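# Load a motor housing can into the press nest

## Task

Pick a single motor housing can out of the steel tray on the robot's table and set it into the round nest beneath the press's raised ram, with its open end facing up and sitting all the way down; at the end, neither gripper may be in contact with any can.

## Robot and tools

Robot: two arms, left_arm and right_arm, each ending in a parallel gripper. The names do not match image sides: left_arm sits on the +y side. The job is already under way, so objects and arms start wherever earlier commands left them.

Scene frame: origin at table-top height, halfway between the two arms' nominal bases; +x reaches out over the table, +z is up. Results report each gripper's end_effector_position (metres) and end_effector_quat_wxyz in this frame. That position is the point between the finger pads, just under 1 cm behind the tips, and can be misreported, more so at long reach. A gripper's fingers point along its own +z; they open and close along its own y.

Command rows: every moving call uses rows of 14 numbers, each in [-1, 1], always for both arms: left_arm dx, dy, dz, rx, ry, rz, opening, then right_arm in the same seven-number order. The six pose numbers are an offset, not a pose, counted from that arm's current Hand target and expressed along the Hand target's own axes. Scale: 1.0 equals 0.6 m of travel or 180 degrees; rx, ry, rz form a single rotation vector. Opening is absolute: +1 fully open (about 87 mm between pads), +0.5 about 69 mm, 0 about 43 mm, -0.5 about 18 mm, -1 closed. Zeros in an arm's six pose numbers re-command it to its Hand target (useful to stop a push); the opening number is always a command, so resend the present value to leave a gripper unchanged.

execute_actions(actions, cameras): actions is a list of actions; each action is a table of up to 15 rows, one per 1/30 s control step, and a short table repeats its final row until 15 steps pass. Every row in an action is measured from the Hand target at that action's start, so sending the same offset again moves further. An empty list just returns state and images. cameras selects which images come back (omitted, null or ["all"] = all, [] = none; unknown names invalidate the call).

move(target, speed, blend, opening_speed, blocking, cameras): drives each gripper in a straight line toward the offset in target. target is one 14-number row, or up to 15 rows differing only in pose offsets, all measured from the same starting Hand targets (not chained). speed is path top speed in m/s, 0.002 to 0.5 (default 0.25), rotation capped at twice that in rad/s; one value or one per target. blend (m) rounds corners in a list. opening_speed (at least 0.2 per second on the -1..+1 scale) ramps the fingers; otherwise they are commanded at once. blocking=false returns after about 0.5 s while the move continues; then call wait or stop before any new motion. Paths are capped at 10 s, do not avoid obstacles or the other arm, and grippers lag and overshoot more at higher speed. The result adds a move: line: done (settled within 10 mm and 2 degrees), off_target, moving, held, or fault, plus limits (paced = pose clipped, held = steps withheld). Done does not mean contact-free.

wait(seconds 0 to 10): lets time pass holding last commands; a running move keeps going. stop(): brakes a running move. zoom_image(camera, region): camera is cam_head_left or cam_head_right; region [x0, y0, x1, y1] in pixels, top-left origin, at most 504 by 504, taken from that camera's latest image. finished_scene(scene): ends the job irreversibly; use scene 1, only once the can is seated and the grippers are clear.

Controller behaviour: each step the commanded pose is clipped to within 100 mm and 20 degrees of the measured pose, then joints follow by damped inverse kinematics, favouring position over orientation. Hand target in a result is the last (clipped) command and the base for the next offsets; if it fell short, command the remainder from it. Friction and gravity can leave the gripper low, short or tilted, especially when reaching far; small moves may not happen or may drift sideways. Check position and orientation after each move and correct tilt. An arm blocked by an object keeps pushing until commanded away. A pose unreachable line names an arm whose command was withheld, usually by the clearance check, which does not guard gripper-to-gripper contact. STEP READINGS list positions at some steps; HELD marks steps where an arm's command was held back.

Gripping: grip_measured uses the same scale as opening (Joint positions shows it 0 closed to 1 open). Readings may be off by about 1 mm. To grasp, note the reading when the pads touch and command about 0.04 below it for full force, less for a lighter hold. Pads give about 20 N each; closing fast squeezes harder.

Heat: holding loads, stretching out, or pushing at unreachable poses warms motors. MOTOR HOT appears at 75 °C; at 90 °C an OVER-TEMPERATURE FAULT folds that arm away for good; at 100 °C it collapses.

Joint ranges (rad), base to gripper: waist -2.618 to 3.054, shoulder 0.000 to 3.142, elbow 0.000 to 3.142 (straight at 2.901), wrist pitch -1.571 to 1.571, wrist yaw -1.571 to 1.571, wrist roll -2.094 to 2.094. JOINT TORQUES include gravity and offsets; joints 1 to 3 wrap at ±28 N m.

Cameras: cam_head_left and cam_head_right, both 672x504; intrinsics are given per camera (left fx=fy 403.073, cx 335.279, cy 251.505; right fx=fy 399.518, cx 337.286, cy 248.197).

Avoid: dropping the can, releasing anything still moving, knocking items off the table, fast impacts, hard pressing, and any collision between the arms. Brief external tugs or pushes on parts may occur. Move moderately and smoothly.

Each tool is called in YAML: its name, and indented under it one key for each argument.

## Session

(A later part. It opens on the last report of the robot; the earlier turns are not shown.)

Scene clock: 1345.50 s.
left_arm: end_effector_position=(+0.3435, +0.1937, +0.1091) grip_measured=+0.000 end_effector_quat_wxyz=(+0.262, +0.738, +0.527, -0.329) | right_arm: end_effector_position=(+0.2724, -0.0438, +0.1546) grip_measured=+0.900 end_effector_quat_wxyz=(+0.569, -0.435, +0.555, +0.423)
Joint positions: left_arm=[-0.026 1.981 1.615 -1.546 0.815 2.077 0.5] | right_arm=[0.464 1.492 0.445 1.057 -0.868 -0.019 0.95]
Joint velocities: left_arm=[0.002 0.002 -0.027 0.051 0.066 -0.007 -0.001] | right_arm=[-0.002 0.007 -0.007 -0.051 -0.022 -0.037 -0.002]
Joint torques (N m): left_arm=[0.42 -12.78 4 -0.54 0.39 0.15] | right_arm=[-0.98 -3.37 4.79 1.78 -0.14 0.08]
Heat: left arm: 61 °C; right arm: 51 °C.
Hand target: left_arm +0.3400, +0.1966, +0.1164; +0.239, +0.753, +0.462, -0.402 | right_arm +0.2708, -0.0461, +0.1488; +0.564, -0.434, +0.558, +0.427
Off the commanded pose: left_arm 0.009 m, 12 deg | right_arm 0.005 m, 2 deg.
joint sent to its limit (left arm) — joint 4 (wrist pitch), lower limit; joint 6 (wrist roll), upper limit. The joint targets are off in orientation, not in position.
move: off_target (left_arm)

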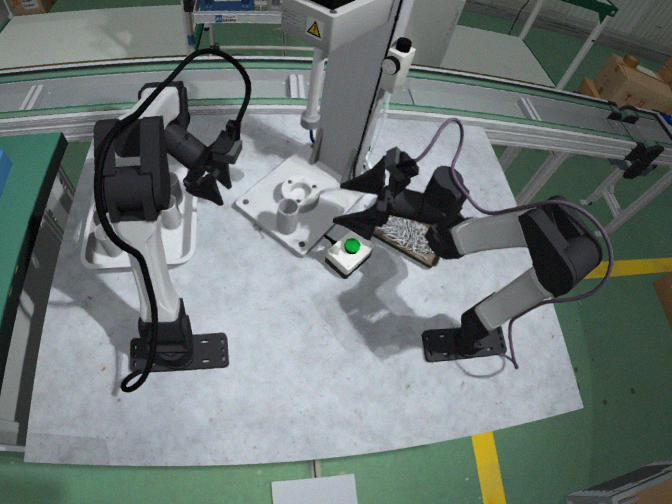

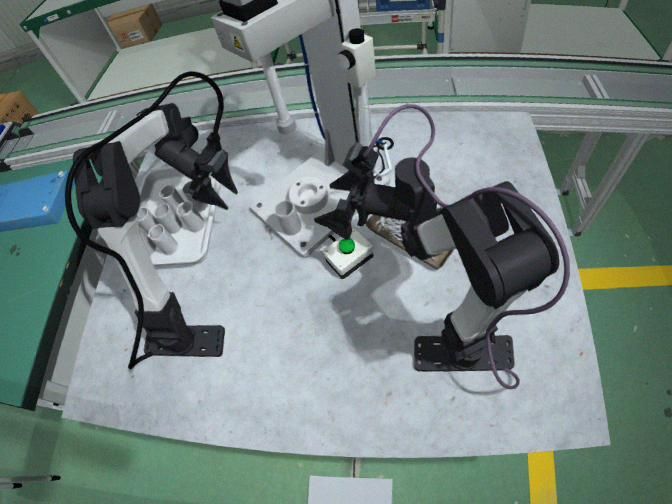

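move:
  target: [0,0,0,0,0,0,0, 0.088,0.017,0.05,0,0,0,0.9]
  speed: 0.08

zoom_image:
  camera: "cam_head_left"
  region: [250, 150, 370, 270]

zoom_image:
  camera: "cam_head_right"
  region: [250, 150, 370, 270]

Scene clock: 1353.23 s.
left_arm: end_effector_position=(+0.3435, +0.1937, +0.1091) grip_measured=+0.000 end_effector_quat_wxyz=(+0.262, +0.738, +0.527, -0.329) | right_arm: end_effector_position=(+0.2700, -0.0153, +0.0988) grip_measured=+0.900 end_effector_quat_wxyz=(+0.565, -0.437, +0.554, +0.427)
Joint positions: left_arm=[-0.026 1.981 1.615 -1.546 0.815 2.077 0.5] | right_arm=[0.562 1.813 0.424 1.394 -0.781 -0.017 0.95]
Joint velocities: left_arm=[0.007 0.002 0.017 -0.022 0.007 -0.022 -0.001] | right_arm=[-0.002 -0.012 0.012 0.022 -0.022 0.022 0.007]
Joint torques (N m): left_arm=[0.44 -12.82 3.89 -0.55 0.4 0.16] | right_arm=[0.43 -4.37 4.05 1.82 0.11 0.08]
Heat: left arm: 61 °C; right arm: 50 °C.
Hand target: left_arm +0.3400, +0.1966, +0.1164; +0.239, +0.753, +0.462, -0.402 | right_arm +0.2694, -0.0140, +0.0952; +0.564, -0.433, +0.558, +0.428
Off the commanded pose: left_arm 0.009 m, 12 deg | right_arm 0.003 m, 1 deg.
joint sent to its limit (left arm) — joint 4 (wrist pitch), lower limit; joint 6 (wrist roll), upper limit. The joint targets are off in orientation, not in position.
move: off_target (left_arm)

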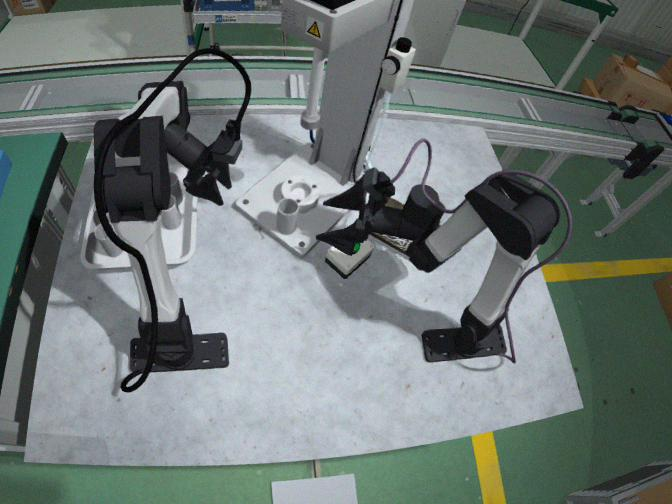

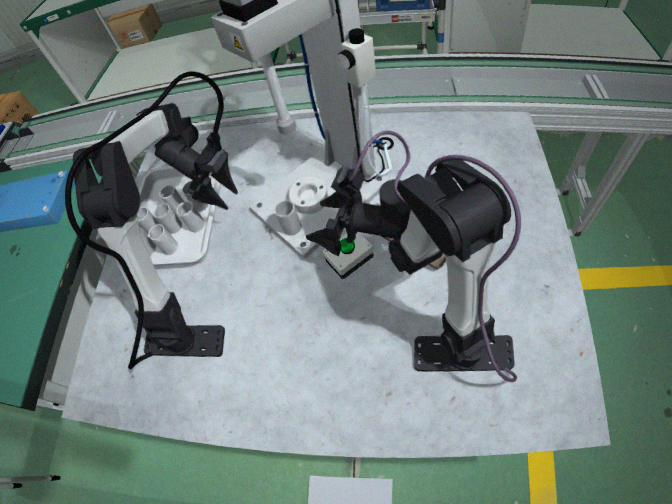

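Scaled by 4.200.

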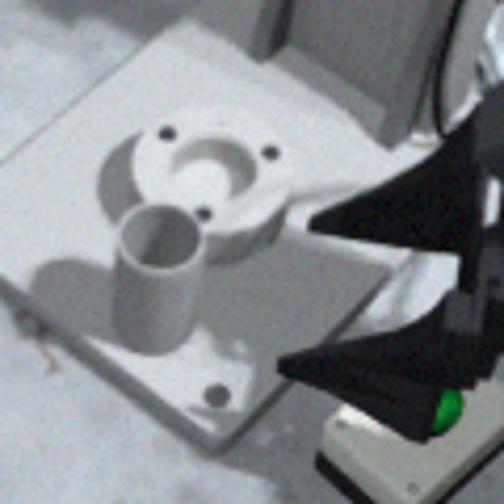

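Scaled by 4.200.

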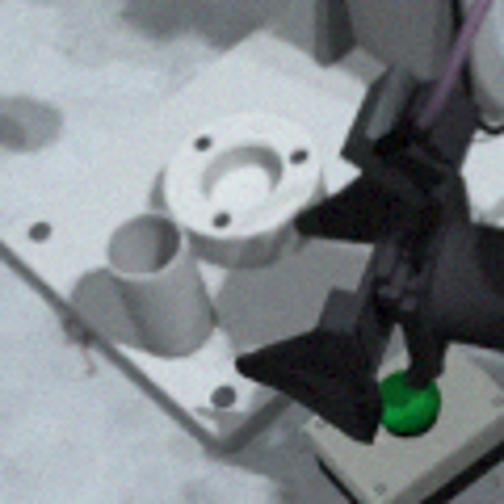

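move:
  target: [0,0,0,0,0,0,0, 0,0,0.13,0,0,0,0.9]
  speed: 0.07

zoom_image:
  camera: "cam_head_left"
  region: [230, 150, 350, 270]

zoom_image:
  camera: "cam_head_right"
  region: [230, 150, 350, 270]

Scene clock: 1360.00 s.
left_arm: end_effector_position=(+0.3435, +0.1937, +0.1091) grip_measured=+0.000 end_effector_quat_wxyz=(+0.262, +0.738, +0.527, -0.329) | right_arm: end_effector_position=(+0.2867, +0.0563, +0.0961) grip_measured=+0.900 end_effector_quat_wxyz=(+0.563, -0.437, +0.556, +0.428)
Joint positions: left_arm=[-0.026 1.981 1.615 -1.546 0.815 2.077 0.5] | right_arm=[0.73 1.957 0.654 1.304 -0.613 -0.015 0.95]
Joint velocities: left_arm=[0.002 -0.017 -0.017 -0.007 -0.081 -0.051 0.001] | right_arm=[-0.007 -0.027 -0.017 0.022 0.022 -0.037 0.002]
Joint torques (N m): left_arm=[0.36 -12.78 3.9 -0.5 0.38 0.16] | right_arm=[0.4 -5.9 6.52 1.7 0.11 0.07]
Heat: left arm: 61 °C; right arm: 50 °C.
Hand target: left_arm +0.3400, +0.1966, +0.1164; +0.239, +0.753, +0.462, -0.402 | right_arm +0.2903, +0.0614, +0.0957; +0.564, -0.433, +0.558, +0.428
Off the commanded pose: left_arm 0.009 m, 12 deg | right_arm 0.006 m, 0 deg.
joint sent to its limit (left arm) — joint 4 (wrist pitch), lower limit; joint 6 (wrist roll), upper limit. The joint targets are off in orientation, not in position.
move: off_target (left_arm)

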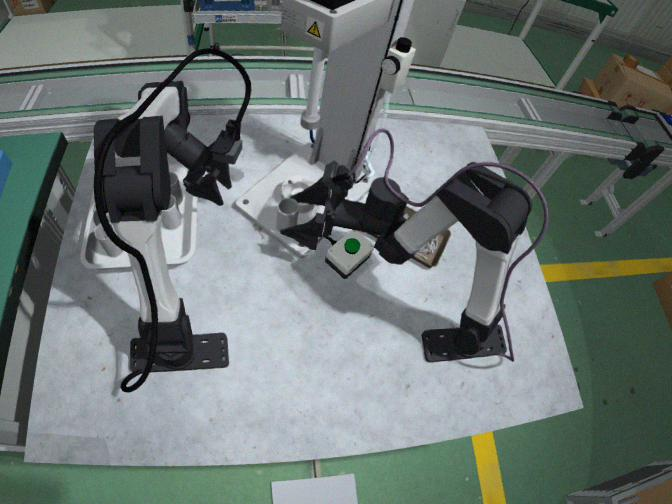

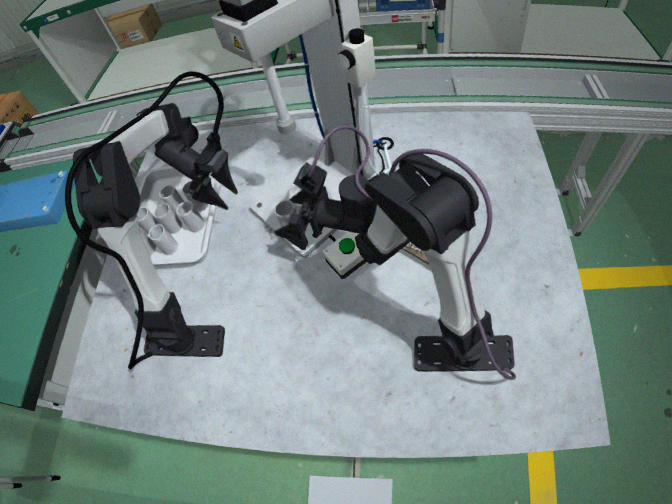

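Scaled by 4.200.

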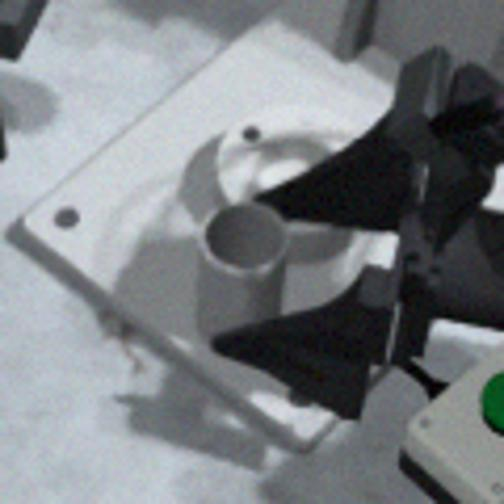

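Scaled by 4.200.

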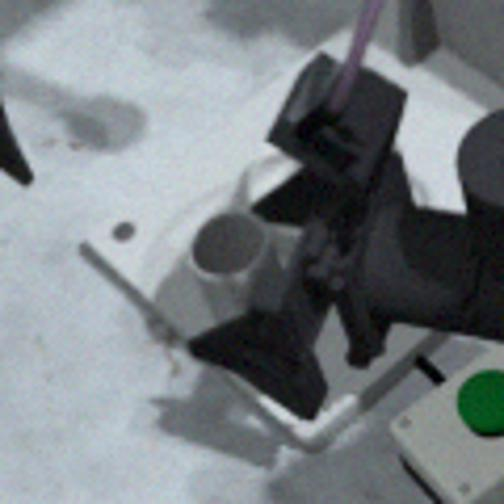

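move:
  target: [0,0,0,0,0,0,0, 0.0,0,0.013,0,0,0,0.9]
  speed: 0.05
  cameras: []

move:
  target: [0,0,0,0,0,0,0, 0,0,0,0,0,0,-0.14]
  opening_speed: 0.4

zoom_image:
  camera: "cam_head_left"
  region: [230, 150, 350, 270]

Scene clock: 1364.27 s.
left_arm: end_effector_position=(+0.3435, +0.1937, +0.1091) grip_measured=+0.000 end_effector_quat_wxyz=(+0.262, +0.738, +0.527, -0.329) | right_arm: end_effector_position=(+0.2889, +0.0634, +0.0960) grip_measured=+0.900 end_effector_quat_wxyz=(+0.563, -0.436, +0.556, +0.428)
Joint positions: left_arm=[-0.026 1.981 1.615 -1.546 0.815 2.077 0.5] | right_arm=[0.743 1.972 0.681 1.291 -0.6 -0.015 0.95]
Joint velocities: left_arm=[-0.012 0.007 -0.022 -0.022 -0.007 0.007 -0.011] | right_arm=[-0.002 0.002 -0.007 -0.037 0.022 0.11 -0.007]
Joint torques (N m): left_arm=[0.4 -12.67 3.9 -0.54 0.42 0.18] | right_arm=[0.46 -6.05 6.64 1.7 0.11 0.08]
Heat: left arm: 61 °C; right arm: 49 °C.
Hand target: left_arm +0.3400, +0.1966, +0.1164; +0.239, +0.753, +0.462, -0.402 | right_arm +0.2923, +0.0688, +0.0956; +0.564, -0.433, +0.558, +0.428
Off the commanded pose: left_arm 0.009 m, 12 deg | right_arm 0.006 m, 0 deg.
joint sent to its limit (left arm) — joint 4 (wrist pitch), lower limit; joint 6 (wrist roll), upper limit. The joint targets are off in orientation, not in position.
move: off_target (left_arm)
No camera images: "cameras" was empty.

Scene clock: 1367.07 s.
left_arm: end_effector_position=(+0.3435, +0.1937, +0.1091) grip_measured=+0.000 end_effector_quat_wxyz=(+0.262, +0.738, +0.527, -0.329) | right_arm: end_effector_position=(+0.2905, +0.0630, +0.0958) grip_measured=+0.006 end_effector_quat_wxyz=(+0.564, -0.434, +0.559, +0.426)
Joint positions: left_arm=[-0.026 1.981 1.615 -1.546 0.815 2.077 0.5] | right_arm=[0.743 1.972 0.681 1.29 -0.591 -0.015 0.503]
Joint velocities: left_arm=[0.012 -0.002 0.002 -0.022 0.007 0.022 -0.009] | right_arm=[-0.007 -0.007 0.007 -0.022 -0.066 -0.007 0.001]
Joint torques (N m): left_arm=[0.44 -12.82 3.89 -0.52 0.37 0.16] | right_arm=[0.46 -6.04 6.65 1.71 0.02 0.08]
Heat: left arm: 61 °C; right arm: 49 °C.
Hand target: left_arm +0.3400, +0.1966, +0.1164; +0.239, +0.753, +0.462, -0.402 | right_arm +0.2924, +0.0688, +0.0956; +0.564, -0.433, +0.558, +0.428
Off the commanded pose: left_arm 0.009 m, 12 deg | right_arm 0.006 m, 0 deg.
joint sent to its limit (left arm) — joint 4 (wrist pitch), lower limit; joint 6 (wrist roll), upper limit. The joint targets are off in orientation, not in position.
move: off_target (left_arm)

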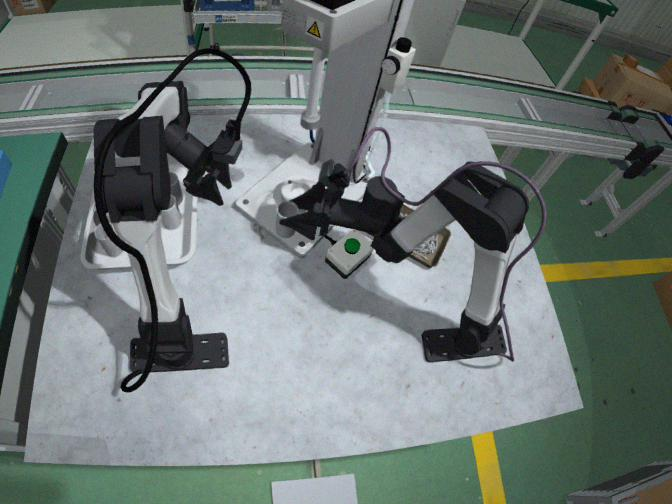

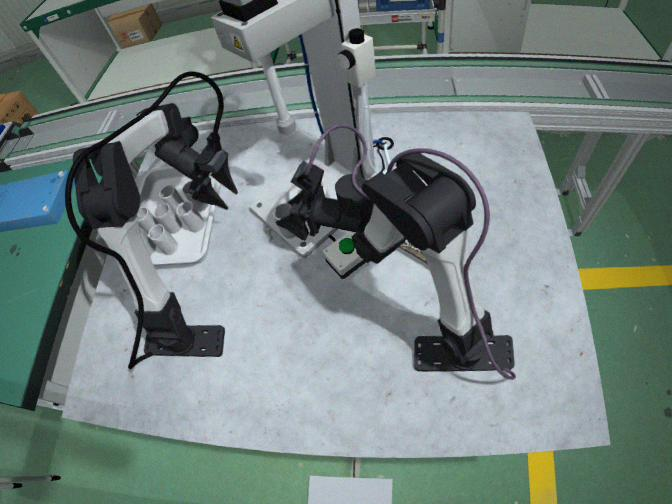

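Scaled by 4.200.

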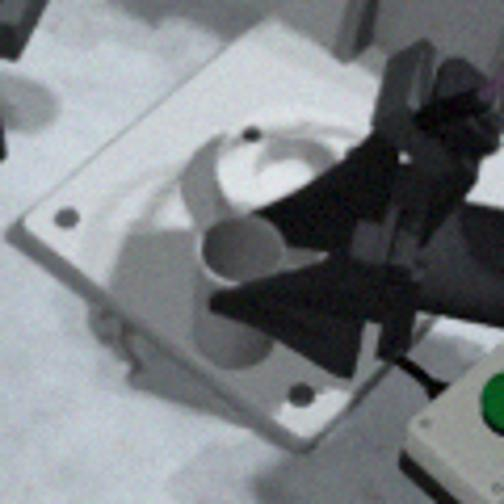

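move:
  target: [0,0,0,0,0,0,0,-0.09,0,0,0,0,0,-0.14]
  speed: 0.08

Scene clock: 1379.60 s.
left_arm: end_effector_position=(+0.3435, +0.1937, +0.1091) grip_measured=+0.000 end_effector_quat_wxyz=(+0.262, +0.738, +0.527, -0.329) | right_arm: end_effector_position=(+0.2883, +0.0612, +0.1152) grip_measured=+0.006 end_effector_quat_wxyz=(+0.532, -0.435, +0.590, +0.424)
Joint positions: left_arm=[-0.026 1.981 1.615 -1.546 0.815 2.077 0.5] | right_arm=[0.743 1.828 0.72 1.018 -0.591 -0.013 0.503]
Joint velocities: left_arm=[0.012 -0.012 -0.017 -0.037 0.037 0.037 -0.004] | right_arm=[0.002 0.002 -0.017 -0.037 -0.037 -0.022 -0.013]
Joint torques (N m): left_arm=[0.34 -12.75 3.92 -0.55 0.39 0.2] | right_arm=[0.44 -10.47 7.87 2.01 -0.01 0.06]
Heat: left arm: 62 °C; right arm: 49 °C.
Hand target: left_arm +0.3400, +0.1966, +0.1164; +0.239, +0.753, +0.462, -0.402 | right_arm +0.2921, +0.0686, +0.1504; +0.564, -0.433, +0.558, +0.428
Off the commanded pose: left_arm 0.009 m, 12 deg | right_arm 0.035 m, 5 deg.
joint sent to its limit (left arm) — joint 4 (wrist pitch), lower limit; joint 6 (wrist roll), upper limit. The joint targets are off in orientation, not in position.
move: off_target (left_arm, right_arm)

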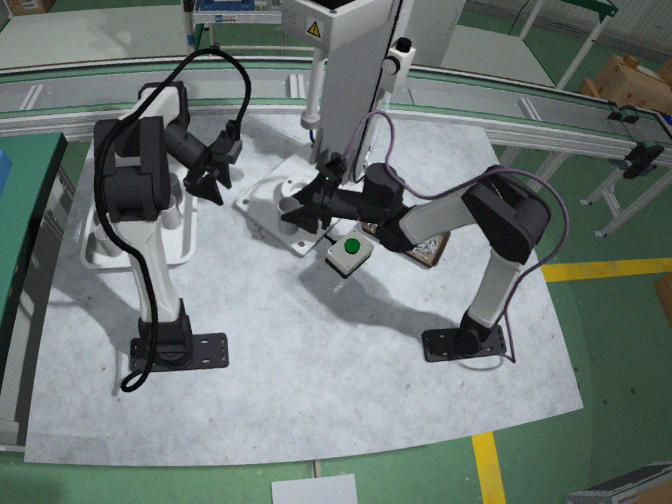

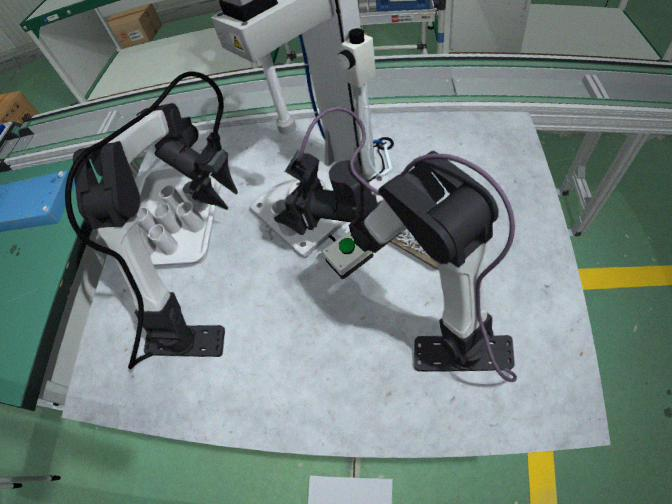

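move:
  target: [0,0,0,-0.05,0.034,-0.018,0,-0.035,0,0,0,-0.028,0,-0.14]
  speed: 0.08
  cameras: ["cam_head_left"]

zoom_image:
  camera: "cam_head_left"
  region: [240, 100, 380, 260]

Scene clock: 1386.40 s.
left_arm: end_effector_position=(+0.3435, +0.1937, +0.1091) grip_measured=+0.000 end_effector_quat_wxyz=(+0.262, +0.738, +0.527, -0.329) | right_arm: end_effector_position=(+0.2898, +0.0650, +0.1364) grip_measured=+0.006 end_effector_quat_wxyz=(+0.555, -0.418, +0.568, +0.441)
Joint positions: left_arm=[-0.026 1.981 1.615 -1.546 0.815 2.077 0.5] | right_arm=[0.743 1.828 0.72 1.115 -0.591 0.041 0.503]
Joint velocities: left_arm=[0.012 0.017 0.012 0.007 -0.007 -0.081 0.001] | right_arm=[0.002 -0.017 0.002 0.051 0.007 0.022 0.004]
Joint torques (N m): left_arm=[0.61 -12.62 3.84 -0.54 0.47 0.04] | right_arm=[0.01 -10.26 6.99 2.2 0 0.07]
Heat: left arm: 62 °C; right arm: 49 °C.
Hand target: left_arm +0.3400, +0.1967, +0.1164; +0.261, +0.739, +0.526, -0.331 | right_arm +0.2921, +0.0685, +0.1712; +0.588, -0.414, +0.533, +0.446
Off the commanded pose: left_arm 0.009 m, 0 deg | right_arm 0.035 m, 6 deg.
joint sent to its limit (left arm) — joint 4 (wrist pitch), lower limit. The joint targets still meet the commanded pose.
move: off_target (right_arm)
Images, in order (width x height): cam_head_left 672x504.

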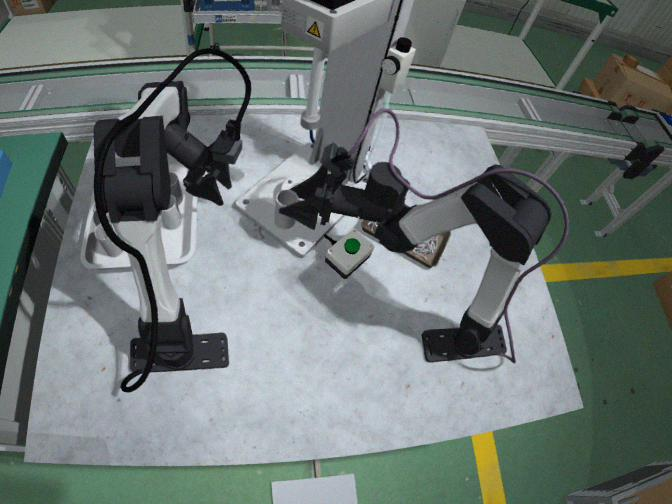

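Scaled by 3.150.

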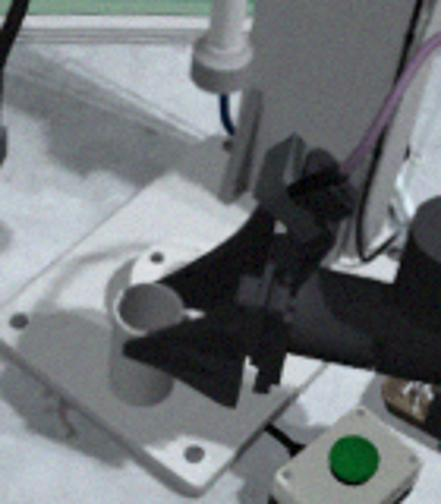

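move:
  target: [0,0,0,0,0,0,0,-0.017,-0.08,-0.008,0.04,0,0,-0.14]
  speed: 0.07
  cameras: ["cam_head_left","cam_head_right"]

zoom_image:
  camera: "cam_head_left"
  region: [240, 100, 380, 260]

zoom_image:
  camera: "cam_head_right"
  region: [240, 100, 380, 260]

Scene clock: 1392.70 s.
left_arm: end_effector_position=(+0.3435, +0.1937, +0.1091) grip_measured=+0.000 end_effector_quat_wxyz=(+0.262, +0.738, +0.527, -0.329) | right_arm: end_effector_position=(+0.3264, +0.0486, +0.1433) grip_measured=+0.006 end_effector_quat_wxyz=(+0.576, -0.386, +0.590, +0.413)
Joint positions: left_arm=[-0.026 1.981 1.615 -1.546 0.815 2.077 0.5] | right_arm=[0.68 1.828 0.763 1.071 -0.548 0.046 0.503]
Joint velocities: left_arm=[-0.022 -0.002 0.012 0.007 -0.037 -0.037 0.011] | right_arm=[0.007 0.002 -0.007 -0.037 -0.007 -0.037 0.006]
Joint torques (N m): left_arm=[0.66 -12.63 3.99 -0.55 0.44 0.04] | right_arm=[-0.87 -10.37 8.51 2.03 0.11 0.08]
Heat: left arm: 62 °C; right arm: 49 °C.
Hand target: left_arm +0.3400, +0.1967, +0.1164; +0.261, +0.739, +0.526, -0.331 | right_arm +0.3367, +0.0501, +0.1810; +0.612, -0.377, +0.560, +0.411
Off the commanded pose: left_arm 0.009 m, 0 deg | right_arm 0.040 m, 6 deg.
joint sent to its limit (left arm) — joint 4 (wrist pitch), lower limit. The joint targets still meet the commanded pose.
move: off_target (right_arm)

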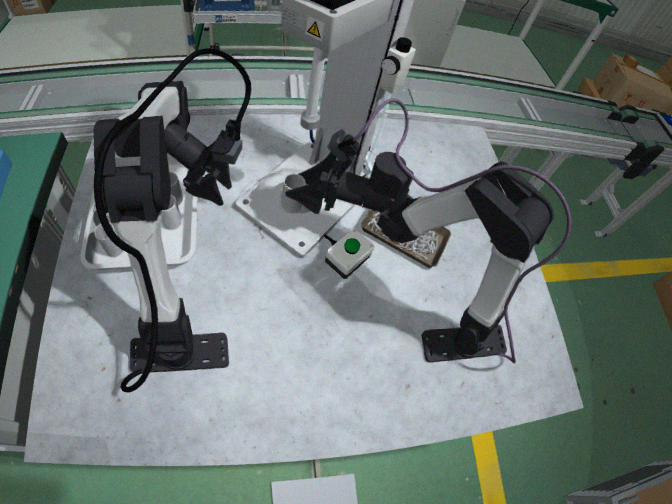

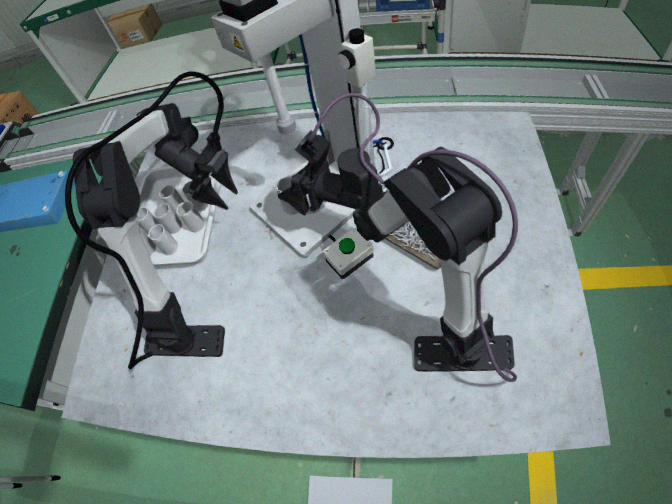

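Scaled by 3.150.

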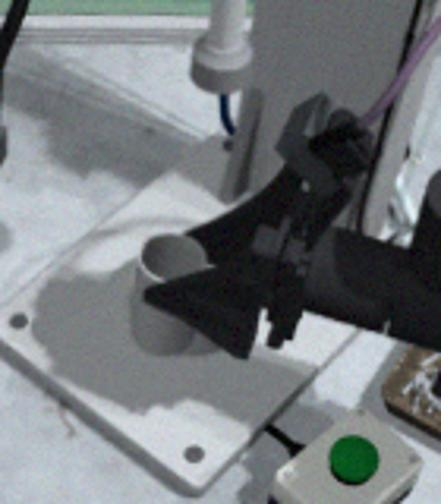

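Scaled by 3.150.

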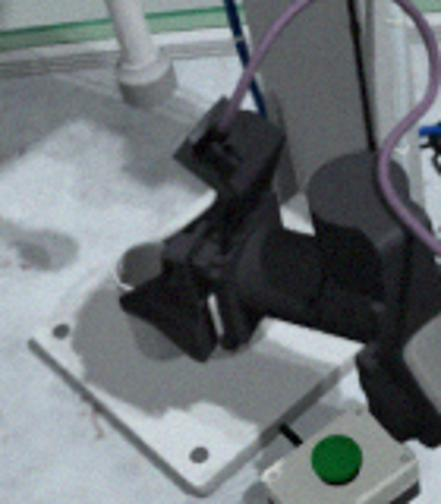

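move:
  target: [0,0,0,0,0,0,0,-0.004,-0.067,0.013,0.035,0,0,-0.14]
  speed: 0.06
  cameras: ["cam_head_left","cam_head_right"]

zoom_image:
  camera: "cam_head_left"
  region: [240, 100, 380, 260]

zoom_image:
  camera: "cam_head_right"
  region: [240, 100, 380, 260]

Scene clock: 1399.60 s.
left_arm: end_effector_position=(+0.3435, +0.1937, +0.1091) grip_measured=+0.000 end_effector_quat_wxyz=(+0.262, +0.738, +0.527, -0.329) | right_arm: end_effector_position=(+0.3650, +0.0398, +0.1675) grip_measured=+0.006 end_effector_quat_wxyz=(+0.612, -0.352, +0.596, +0.382)
Joint positions: left_arm=[-0.026 1.981 1.615 -1.546 0.815 2.077 0.5] | right_arm=[0.641 1.828 0.846 1.028 -0.478 0.046 0.503]
Joint velocities: left_arm=[-0.017 -0.002 -0.017 -0.007 -0.022 -0.037 -0.006] | right_arm=[0.012 -0.002 0.017 -0.007 -0.007 -0.051 -0.004]
Joint torques (N m): left_arm=[0.55 -12.64 3.81 -0.53 0.47 0.05] | right_arm=[-0.9 -6.75 8.94 2.03 0.13 0.07]
Heat: left arm: 62 °C; right arm: 50 °C.
Hand target: left_arm +0.3400, +0.1967, +0.1164; +0.261, +0.739, +0.526, -0.331 | right_arm +0.3768, +0.0415, +0.1836; +0.632, -0.343, +0.582, +0.380
Off the commanded pose: left_arm 0.009 m, 0 deg | right_arm 0.020 m, 3 deg.
joint sent to its limit (left arm) — joint 4 (wrist pitch), lower limit. The joint targets still meet the commanded pose.
move: off_target (right_arm)

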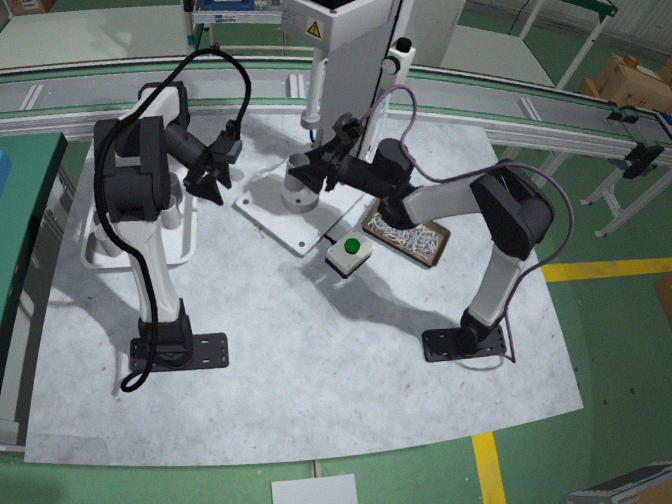

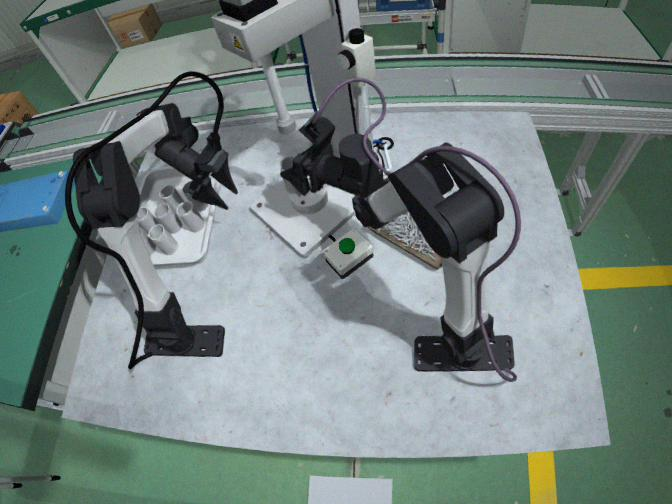

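Scaled by 3.150.

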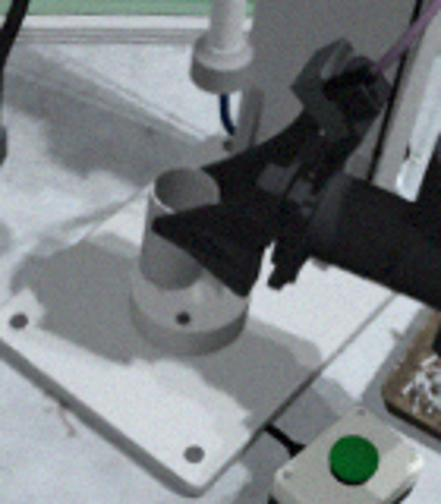

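Scaled by 3.150.

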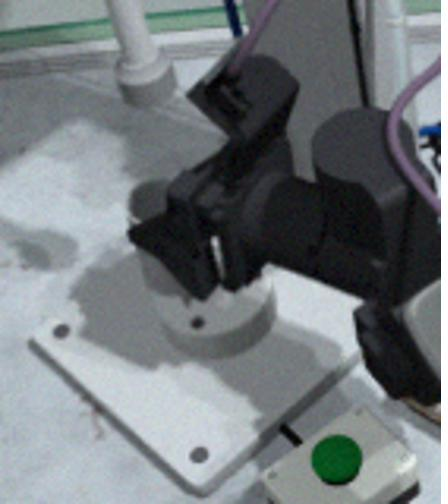

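move:
  target: [0,0,0,0,0,0,0,0.026,-0.04,-0.005,0.0,0,0,-0.14]
  speed: 0.05
  cameras: ["cam_head_left","cam_head_right"]

zoom_image:
  camera: "cam_head_left"
  region: [250, 120, 350, 220]

zoom_image:
  camera: "cam_head_right"
  region: [250, 120, 350, 220]

Scene clock: 1408.30 s.
left_arm: end_effector_position=(+0.3435, +0.1937, +0.1091) grip_measured=+0.000 end_effector_quat_wxyz=(+0.262, +0.738, +0.527, -0.329) | right_arm: end_effector_position=(+0.3881, +0.0243, +0.1476) grip_measured=+0.006 end_effector_quat_wxyz=(+0.610, -0.344, +0.608, +0.374)
Joint positions: left_arm=[-0.026 1.981 1.615 -1.546 0.815 2.077 0.5] | right_arm=[0.58 1.903 0.865 1.066 -0.512 0.05 0.503]
Joint velocities: left_arm=[0.012 0.002 0.007 -0.007 0.051 0.081 -0.011] | right_arm=[-0.007 -0.022 -0.022 -0.007 -0.066 0.007 -0.001]
Joint torques (N m): left_arm=[0.61 -12.55 3.89 -0.55 0.47 0.04] | right_arm=[-0.85 -7.08 8.8 2.21 -0.14 0.07]
Heat: left arm: 62 °C; right arm: 51 °C.
Hand target: left_arm +0.3400, +0.1967, +0.1164; +0.261, +0.739, +0.526, -0.331 | right_arm +0.3969, +0.0284, +0.1673; +0.632, -0.343, +0.582, +0.380
Off the commanded pose: left_arm 0.009 m, 0 deg | right_arm 0.022 m, 4 deg.
joint sent to its limit (left arm) — joint 4 (wrist pitch), lower limit. The joint targets still meet the commanded pose.
move: off_target (right_arm)

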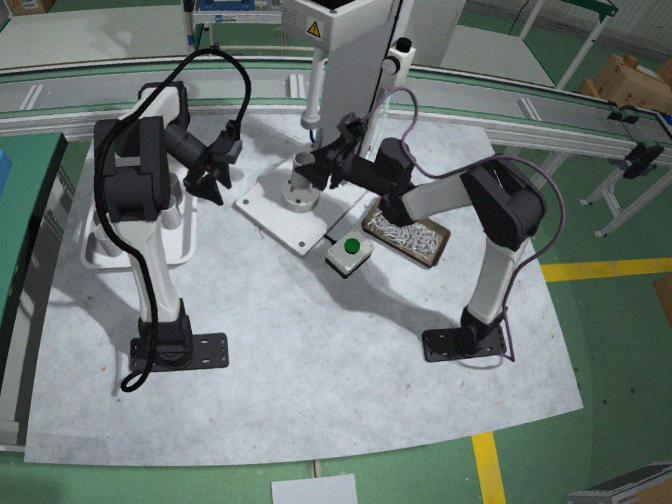

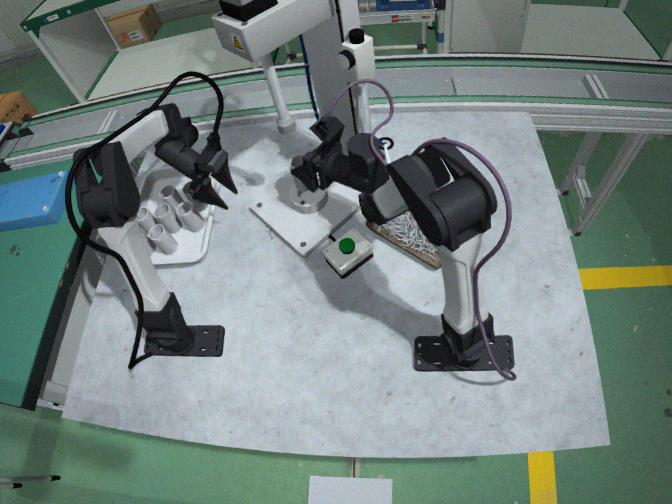

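Scaled by 5.040.

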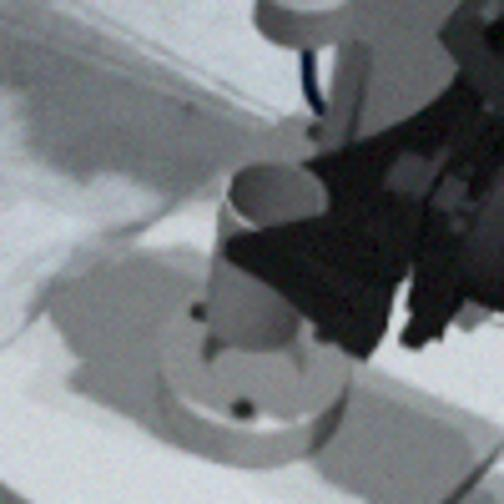

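Scaled by 5.040.

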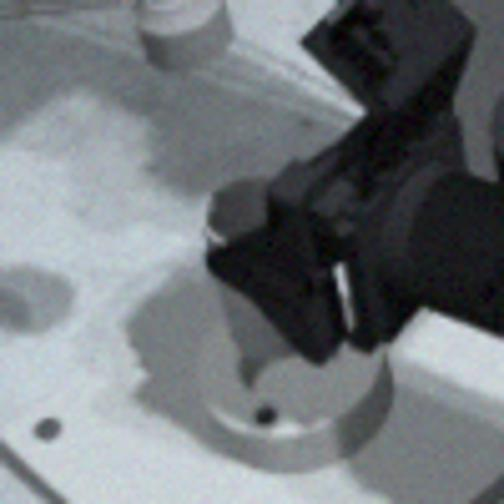

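zoom_image:
  camera: "cam_head_left"
  region: [275, 170, 325, 220]

zoom_image:
  camera: "cam_head_right"
  region: [282, 170, 332, 220]

Scaled by 10.080.

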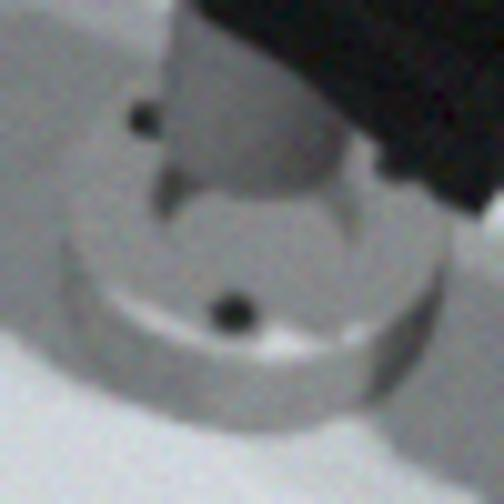

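Scaled by 10.080.

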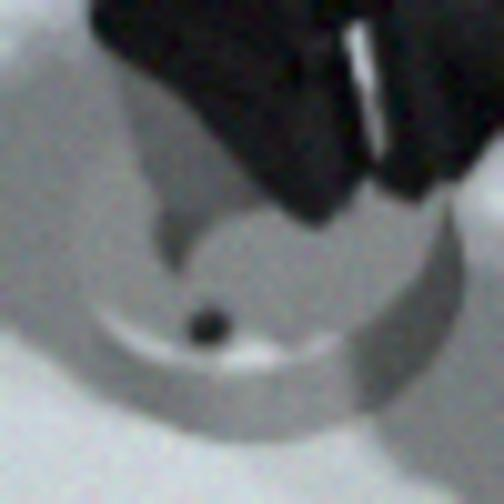

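move:
  target: [0,0,0,0,0,0,0,0.014,0.0115,-0.0117,0.0,0,0,-0.14]
  speed: 0.04
  cameras: ["cam_head_left","cam_head_right"]

zoom_image:
  camera: "cam_head_left"
  region: [265, 140, 345, 220]

zoom_image:
  camera: "cam_head_right"
  region: [265, 140, 345, 220]

Scene clock: 1427.03 s.
left_arm: end_effector_position=(+0.3435, +0.1937, +0.1091) grip_measured=+0.000 end_effector_quat_wxyz=(+0.262, +0.738, +0.527, -0.329) | right_arm: end_effector_position=(+0.3881, +0.0244, +0.1557) grip_measured=+0.006 end_effector_quat_wxyz=(+0.624, -0.343, +0.593, +0.375)
Joint positions: left_arm=[-0.026 1.981 1.615 -1.546 0.815 2.077 0.5] | right_arm=[0.58 1.903 0.858 1.114 -0.512 0.05 0.503]
Joint velocities: left_arm=[-0.027 -0.002 0.002 0.022 0.007 0.022 -0.009] | right_arm=[-0.007 -0.007 -0.017 -0.037 -0.007 -0.007 0.001]
Joint torques (N m): left_arm=[0.64 -12.6 3.88 -0.5 0.46 0.01] | right_arm=[-0.03 -6.71 5.75 2.2 -0.04 0.08]
Heat: left arm: 62 °C; right arm: 52 °C.
Hand target: left_arm +0.3400, +0.1967, +0.1164; +0.261, +0.739, +0.526, -0.331 | right_arm +0.3877, +0.0265, +0.1583; +0.632, -0.343, +0.582, +0.379
Off the commanded pose: left_arm 0.009 m, 0 deg | right_arm 0.003 m, 2 deg.
joint sent to its limit (left arm) — joint 4 (wrist pitch), lower limit. The joint targets still meet the commanded pose.
move: done

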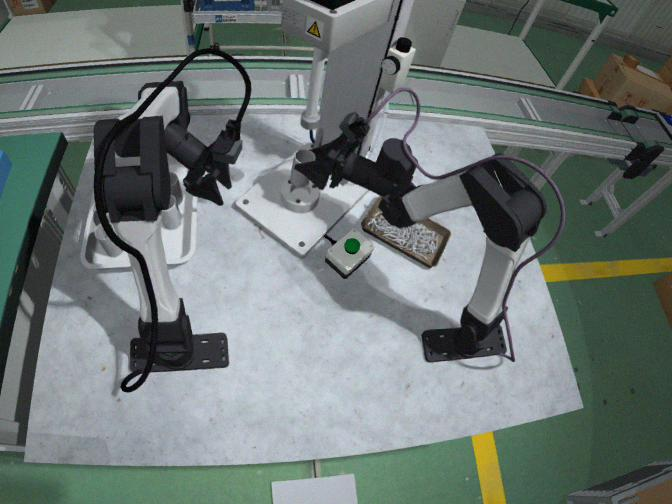

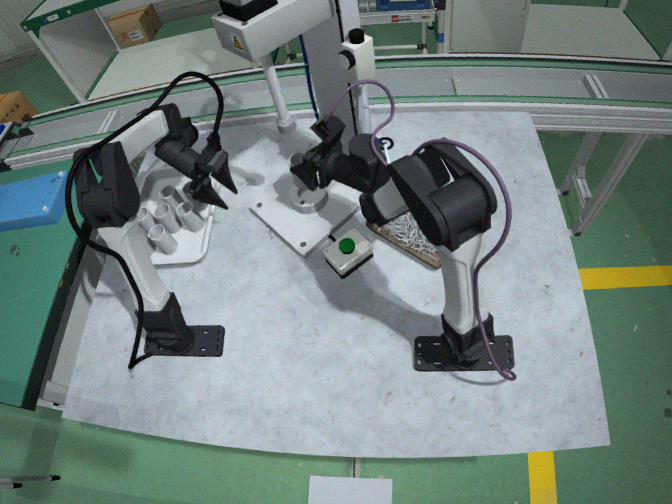

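Scaled by 6.300.

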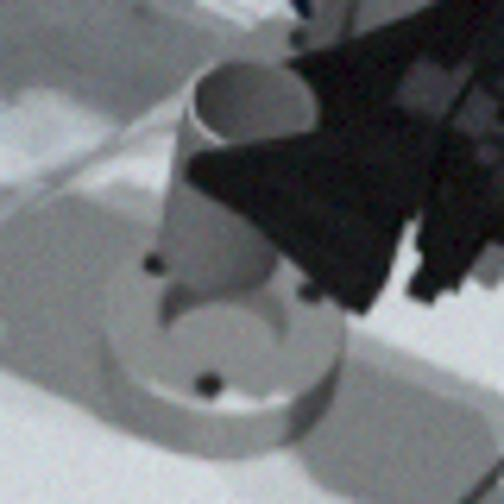

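Scaled by 6.300.

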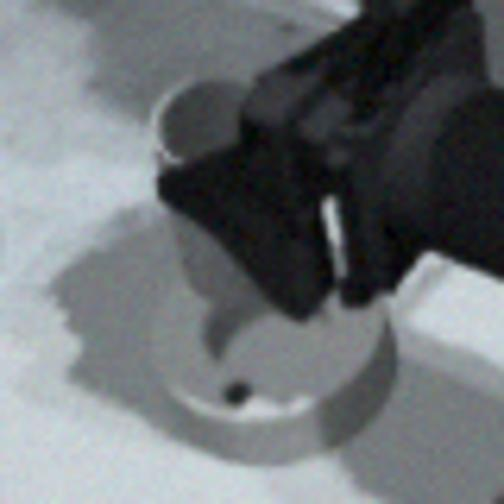

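move:
  target: [0,0,0,0,0,0,0,0.0295,0.0117,-0.009,0.0,0.018,0,-0.14]
  speed: 0.04
  cameras: ["cam_head_left","cam_head_right"]

zoom_image:
  camera: "cam_head_left"
  region: [265, 140, 345, 220]

zoom_image:
  camera: "cam_head_right"
  region: [265, 140, 345, 220]

Scene clock: 1436.13 s.
left_arm: end_effector_position=(+0.3435, +0.1937, +0.1091) grip_measured=+0.000 end_effector_quat_wxyz=(+0.262, +0.738, +0.527, -0.329) | right_arm: end_effector_position=(+0.3798, +0.0242, +0.1397) grip_measured=+0.006 end_effector_quat_wxyz=(+0.609, -0.352, +0.606, +0.372)
Joint positions: left_arm=[-0.026 1.981 1.615 -1.546 0.815 2.077 0.5] | right_arm=[0.59 1.903 0.831 1.092 -0.512 0.033 0.503]
Joint velocities: left_arm=[0.012 -0.017 0.037 -0.037 0.022 0.007 0.009] | right_arm=[-0.022 -0.007 0.017 -0.022 -0.007 -0.051 -0.004]
Joint torques (N m): left_arm=[0.76 -12.49 3.95 -0.55 0.45 0.04] | right_arm=[0.47 -7.02 5.67 2.03 0.07 -0.08]
Heat: left arm: 62 °C; right arm: 51 °C.
Hand target: left_arm +0.3400, +0.1967, +0.1164; +0.261, +0.739, +0.526, -0.331 | right_arm +0.3795, +0.0267, +0.1405; +0.615, -0.353, +0.600, +0.370
Off the commanded pose: left_arm 0.009 m, 0 deg | right_arm 0.002 m, 1 deg.
joint sent to its limit (left arm) — joint 4 (wrist pitch), lower limit. The joint targets still meet the commanded pose.
move: done

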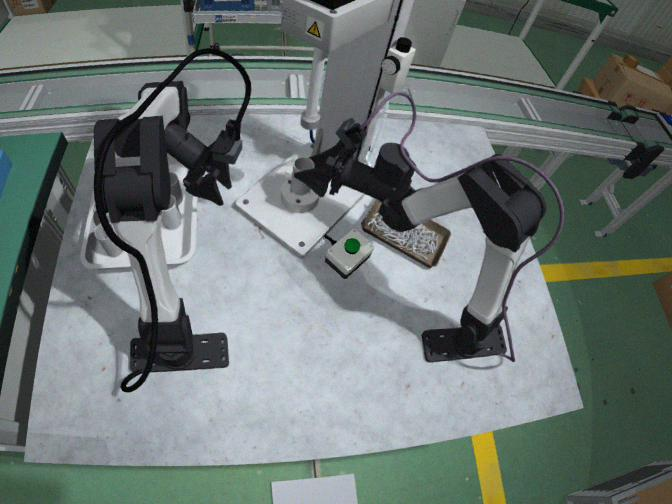

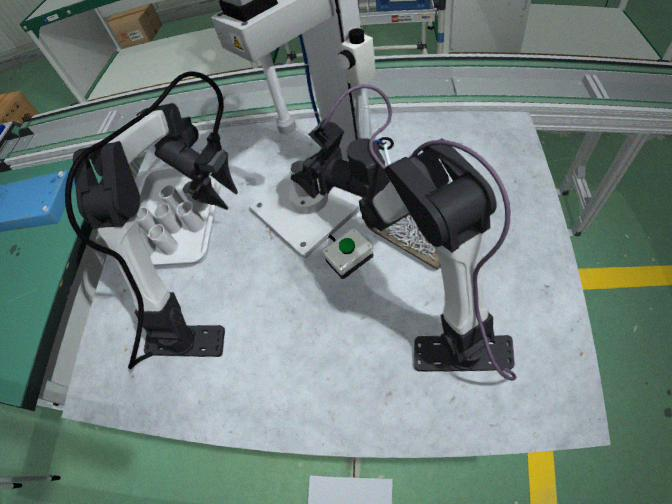

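Scaled by 6.300.

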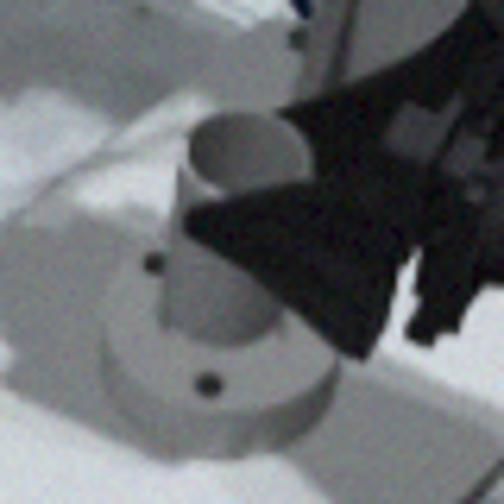

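Scaled by 6.300.

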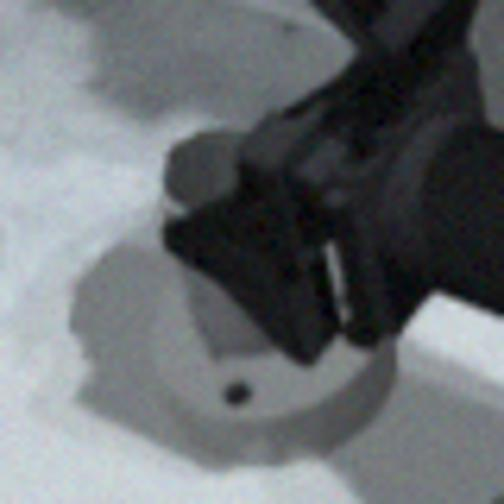

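move:
  target: [0,0,0,0,0,0,0,0.02,0,0,0.0,0,0,-0.14]
  speed: 0.03
  cameras: ["cam_head_left","cam_head_right"]

zoom_image:
  camera: "cam_head_left"
  region: [265, 140, 345, 220]

zoom_image:
  camera: "cam_head_right"
  region: [265, 140, 345, 220]

Scene clock: 1440.60 s.
left_arm: end_effector_position=(+0.3435, +0.1937, +0.1091) grip_measured=+0.000 end_effector_quat_wxyz=(+0.262, +0.738, +0.527, -0.329) | right_arm: end_effector_position=(+0.3806, +0.0244, +0.1259) grip_measured=+0.006 end_effector_quat_wxyz=(+0.605, -0.352, +0.611, +0.371)
Joint positions: left_arm=[-0.026 1.981 1.615 -1.546 0.815 2.077 0.5] | right_arm=[0.59 1.941 0.825 1.123 -0.511 0.031 0.503]
Joint velocities: left_arm=[-0.022 -0.012 -0.007 0.022 0.022 -0.037 0.013] | right_arm=[-0.002 -0.002 -0.002 0.007 0.037 -0.007 -0.009]
Joint torques (N m): left_arm=[0.73 -12.62 3.85 -0.56 0.45 0.02] | right_arm=[0.58 -7.04 5.14 2.22 0.06 -0.06]
Heat: left arm: 62 °C; right arm: 51 °C.
Hand target: left_arm +0.3400, +0.1967, +0.1164; +0.261, +0.739, +0.526, -0.331 | right_arm +0.3794, +0.0272, +0.1283; +0.615, -0.353, +0.600, +0.370
Off the commanded pose: left_arm 0.009 m, 0 deg | right_arm 0.004 m, 2 deg.
joint sent to its limit (left arm) — joint 4 (wrist pitch), lower limit. The joint targets still meet the commanded pose.
move: done

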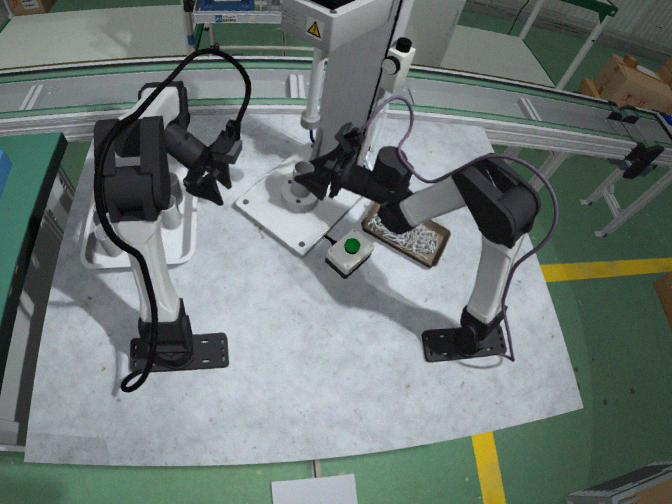

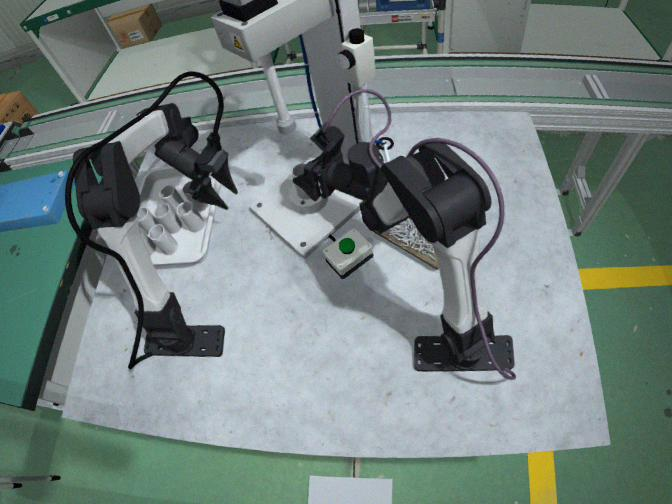

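Scaled by 6.300.

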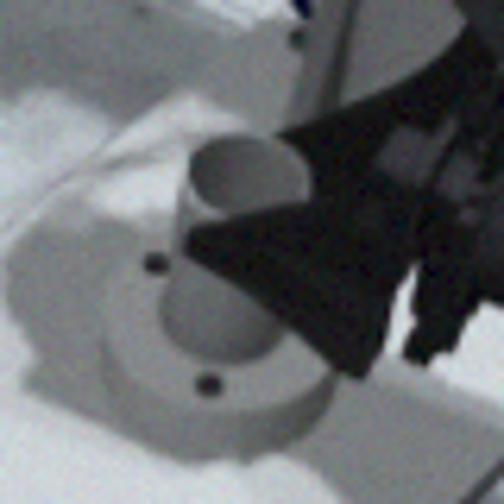

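Scaled by 6.300.

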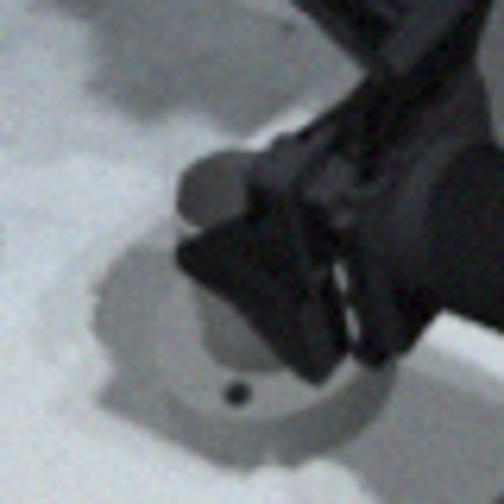

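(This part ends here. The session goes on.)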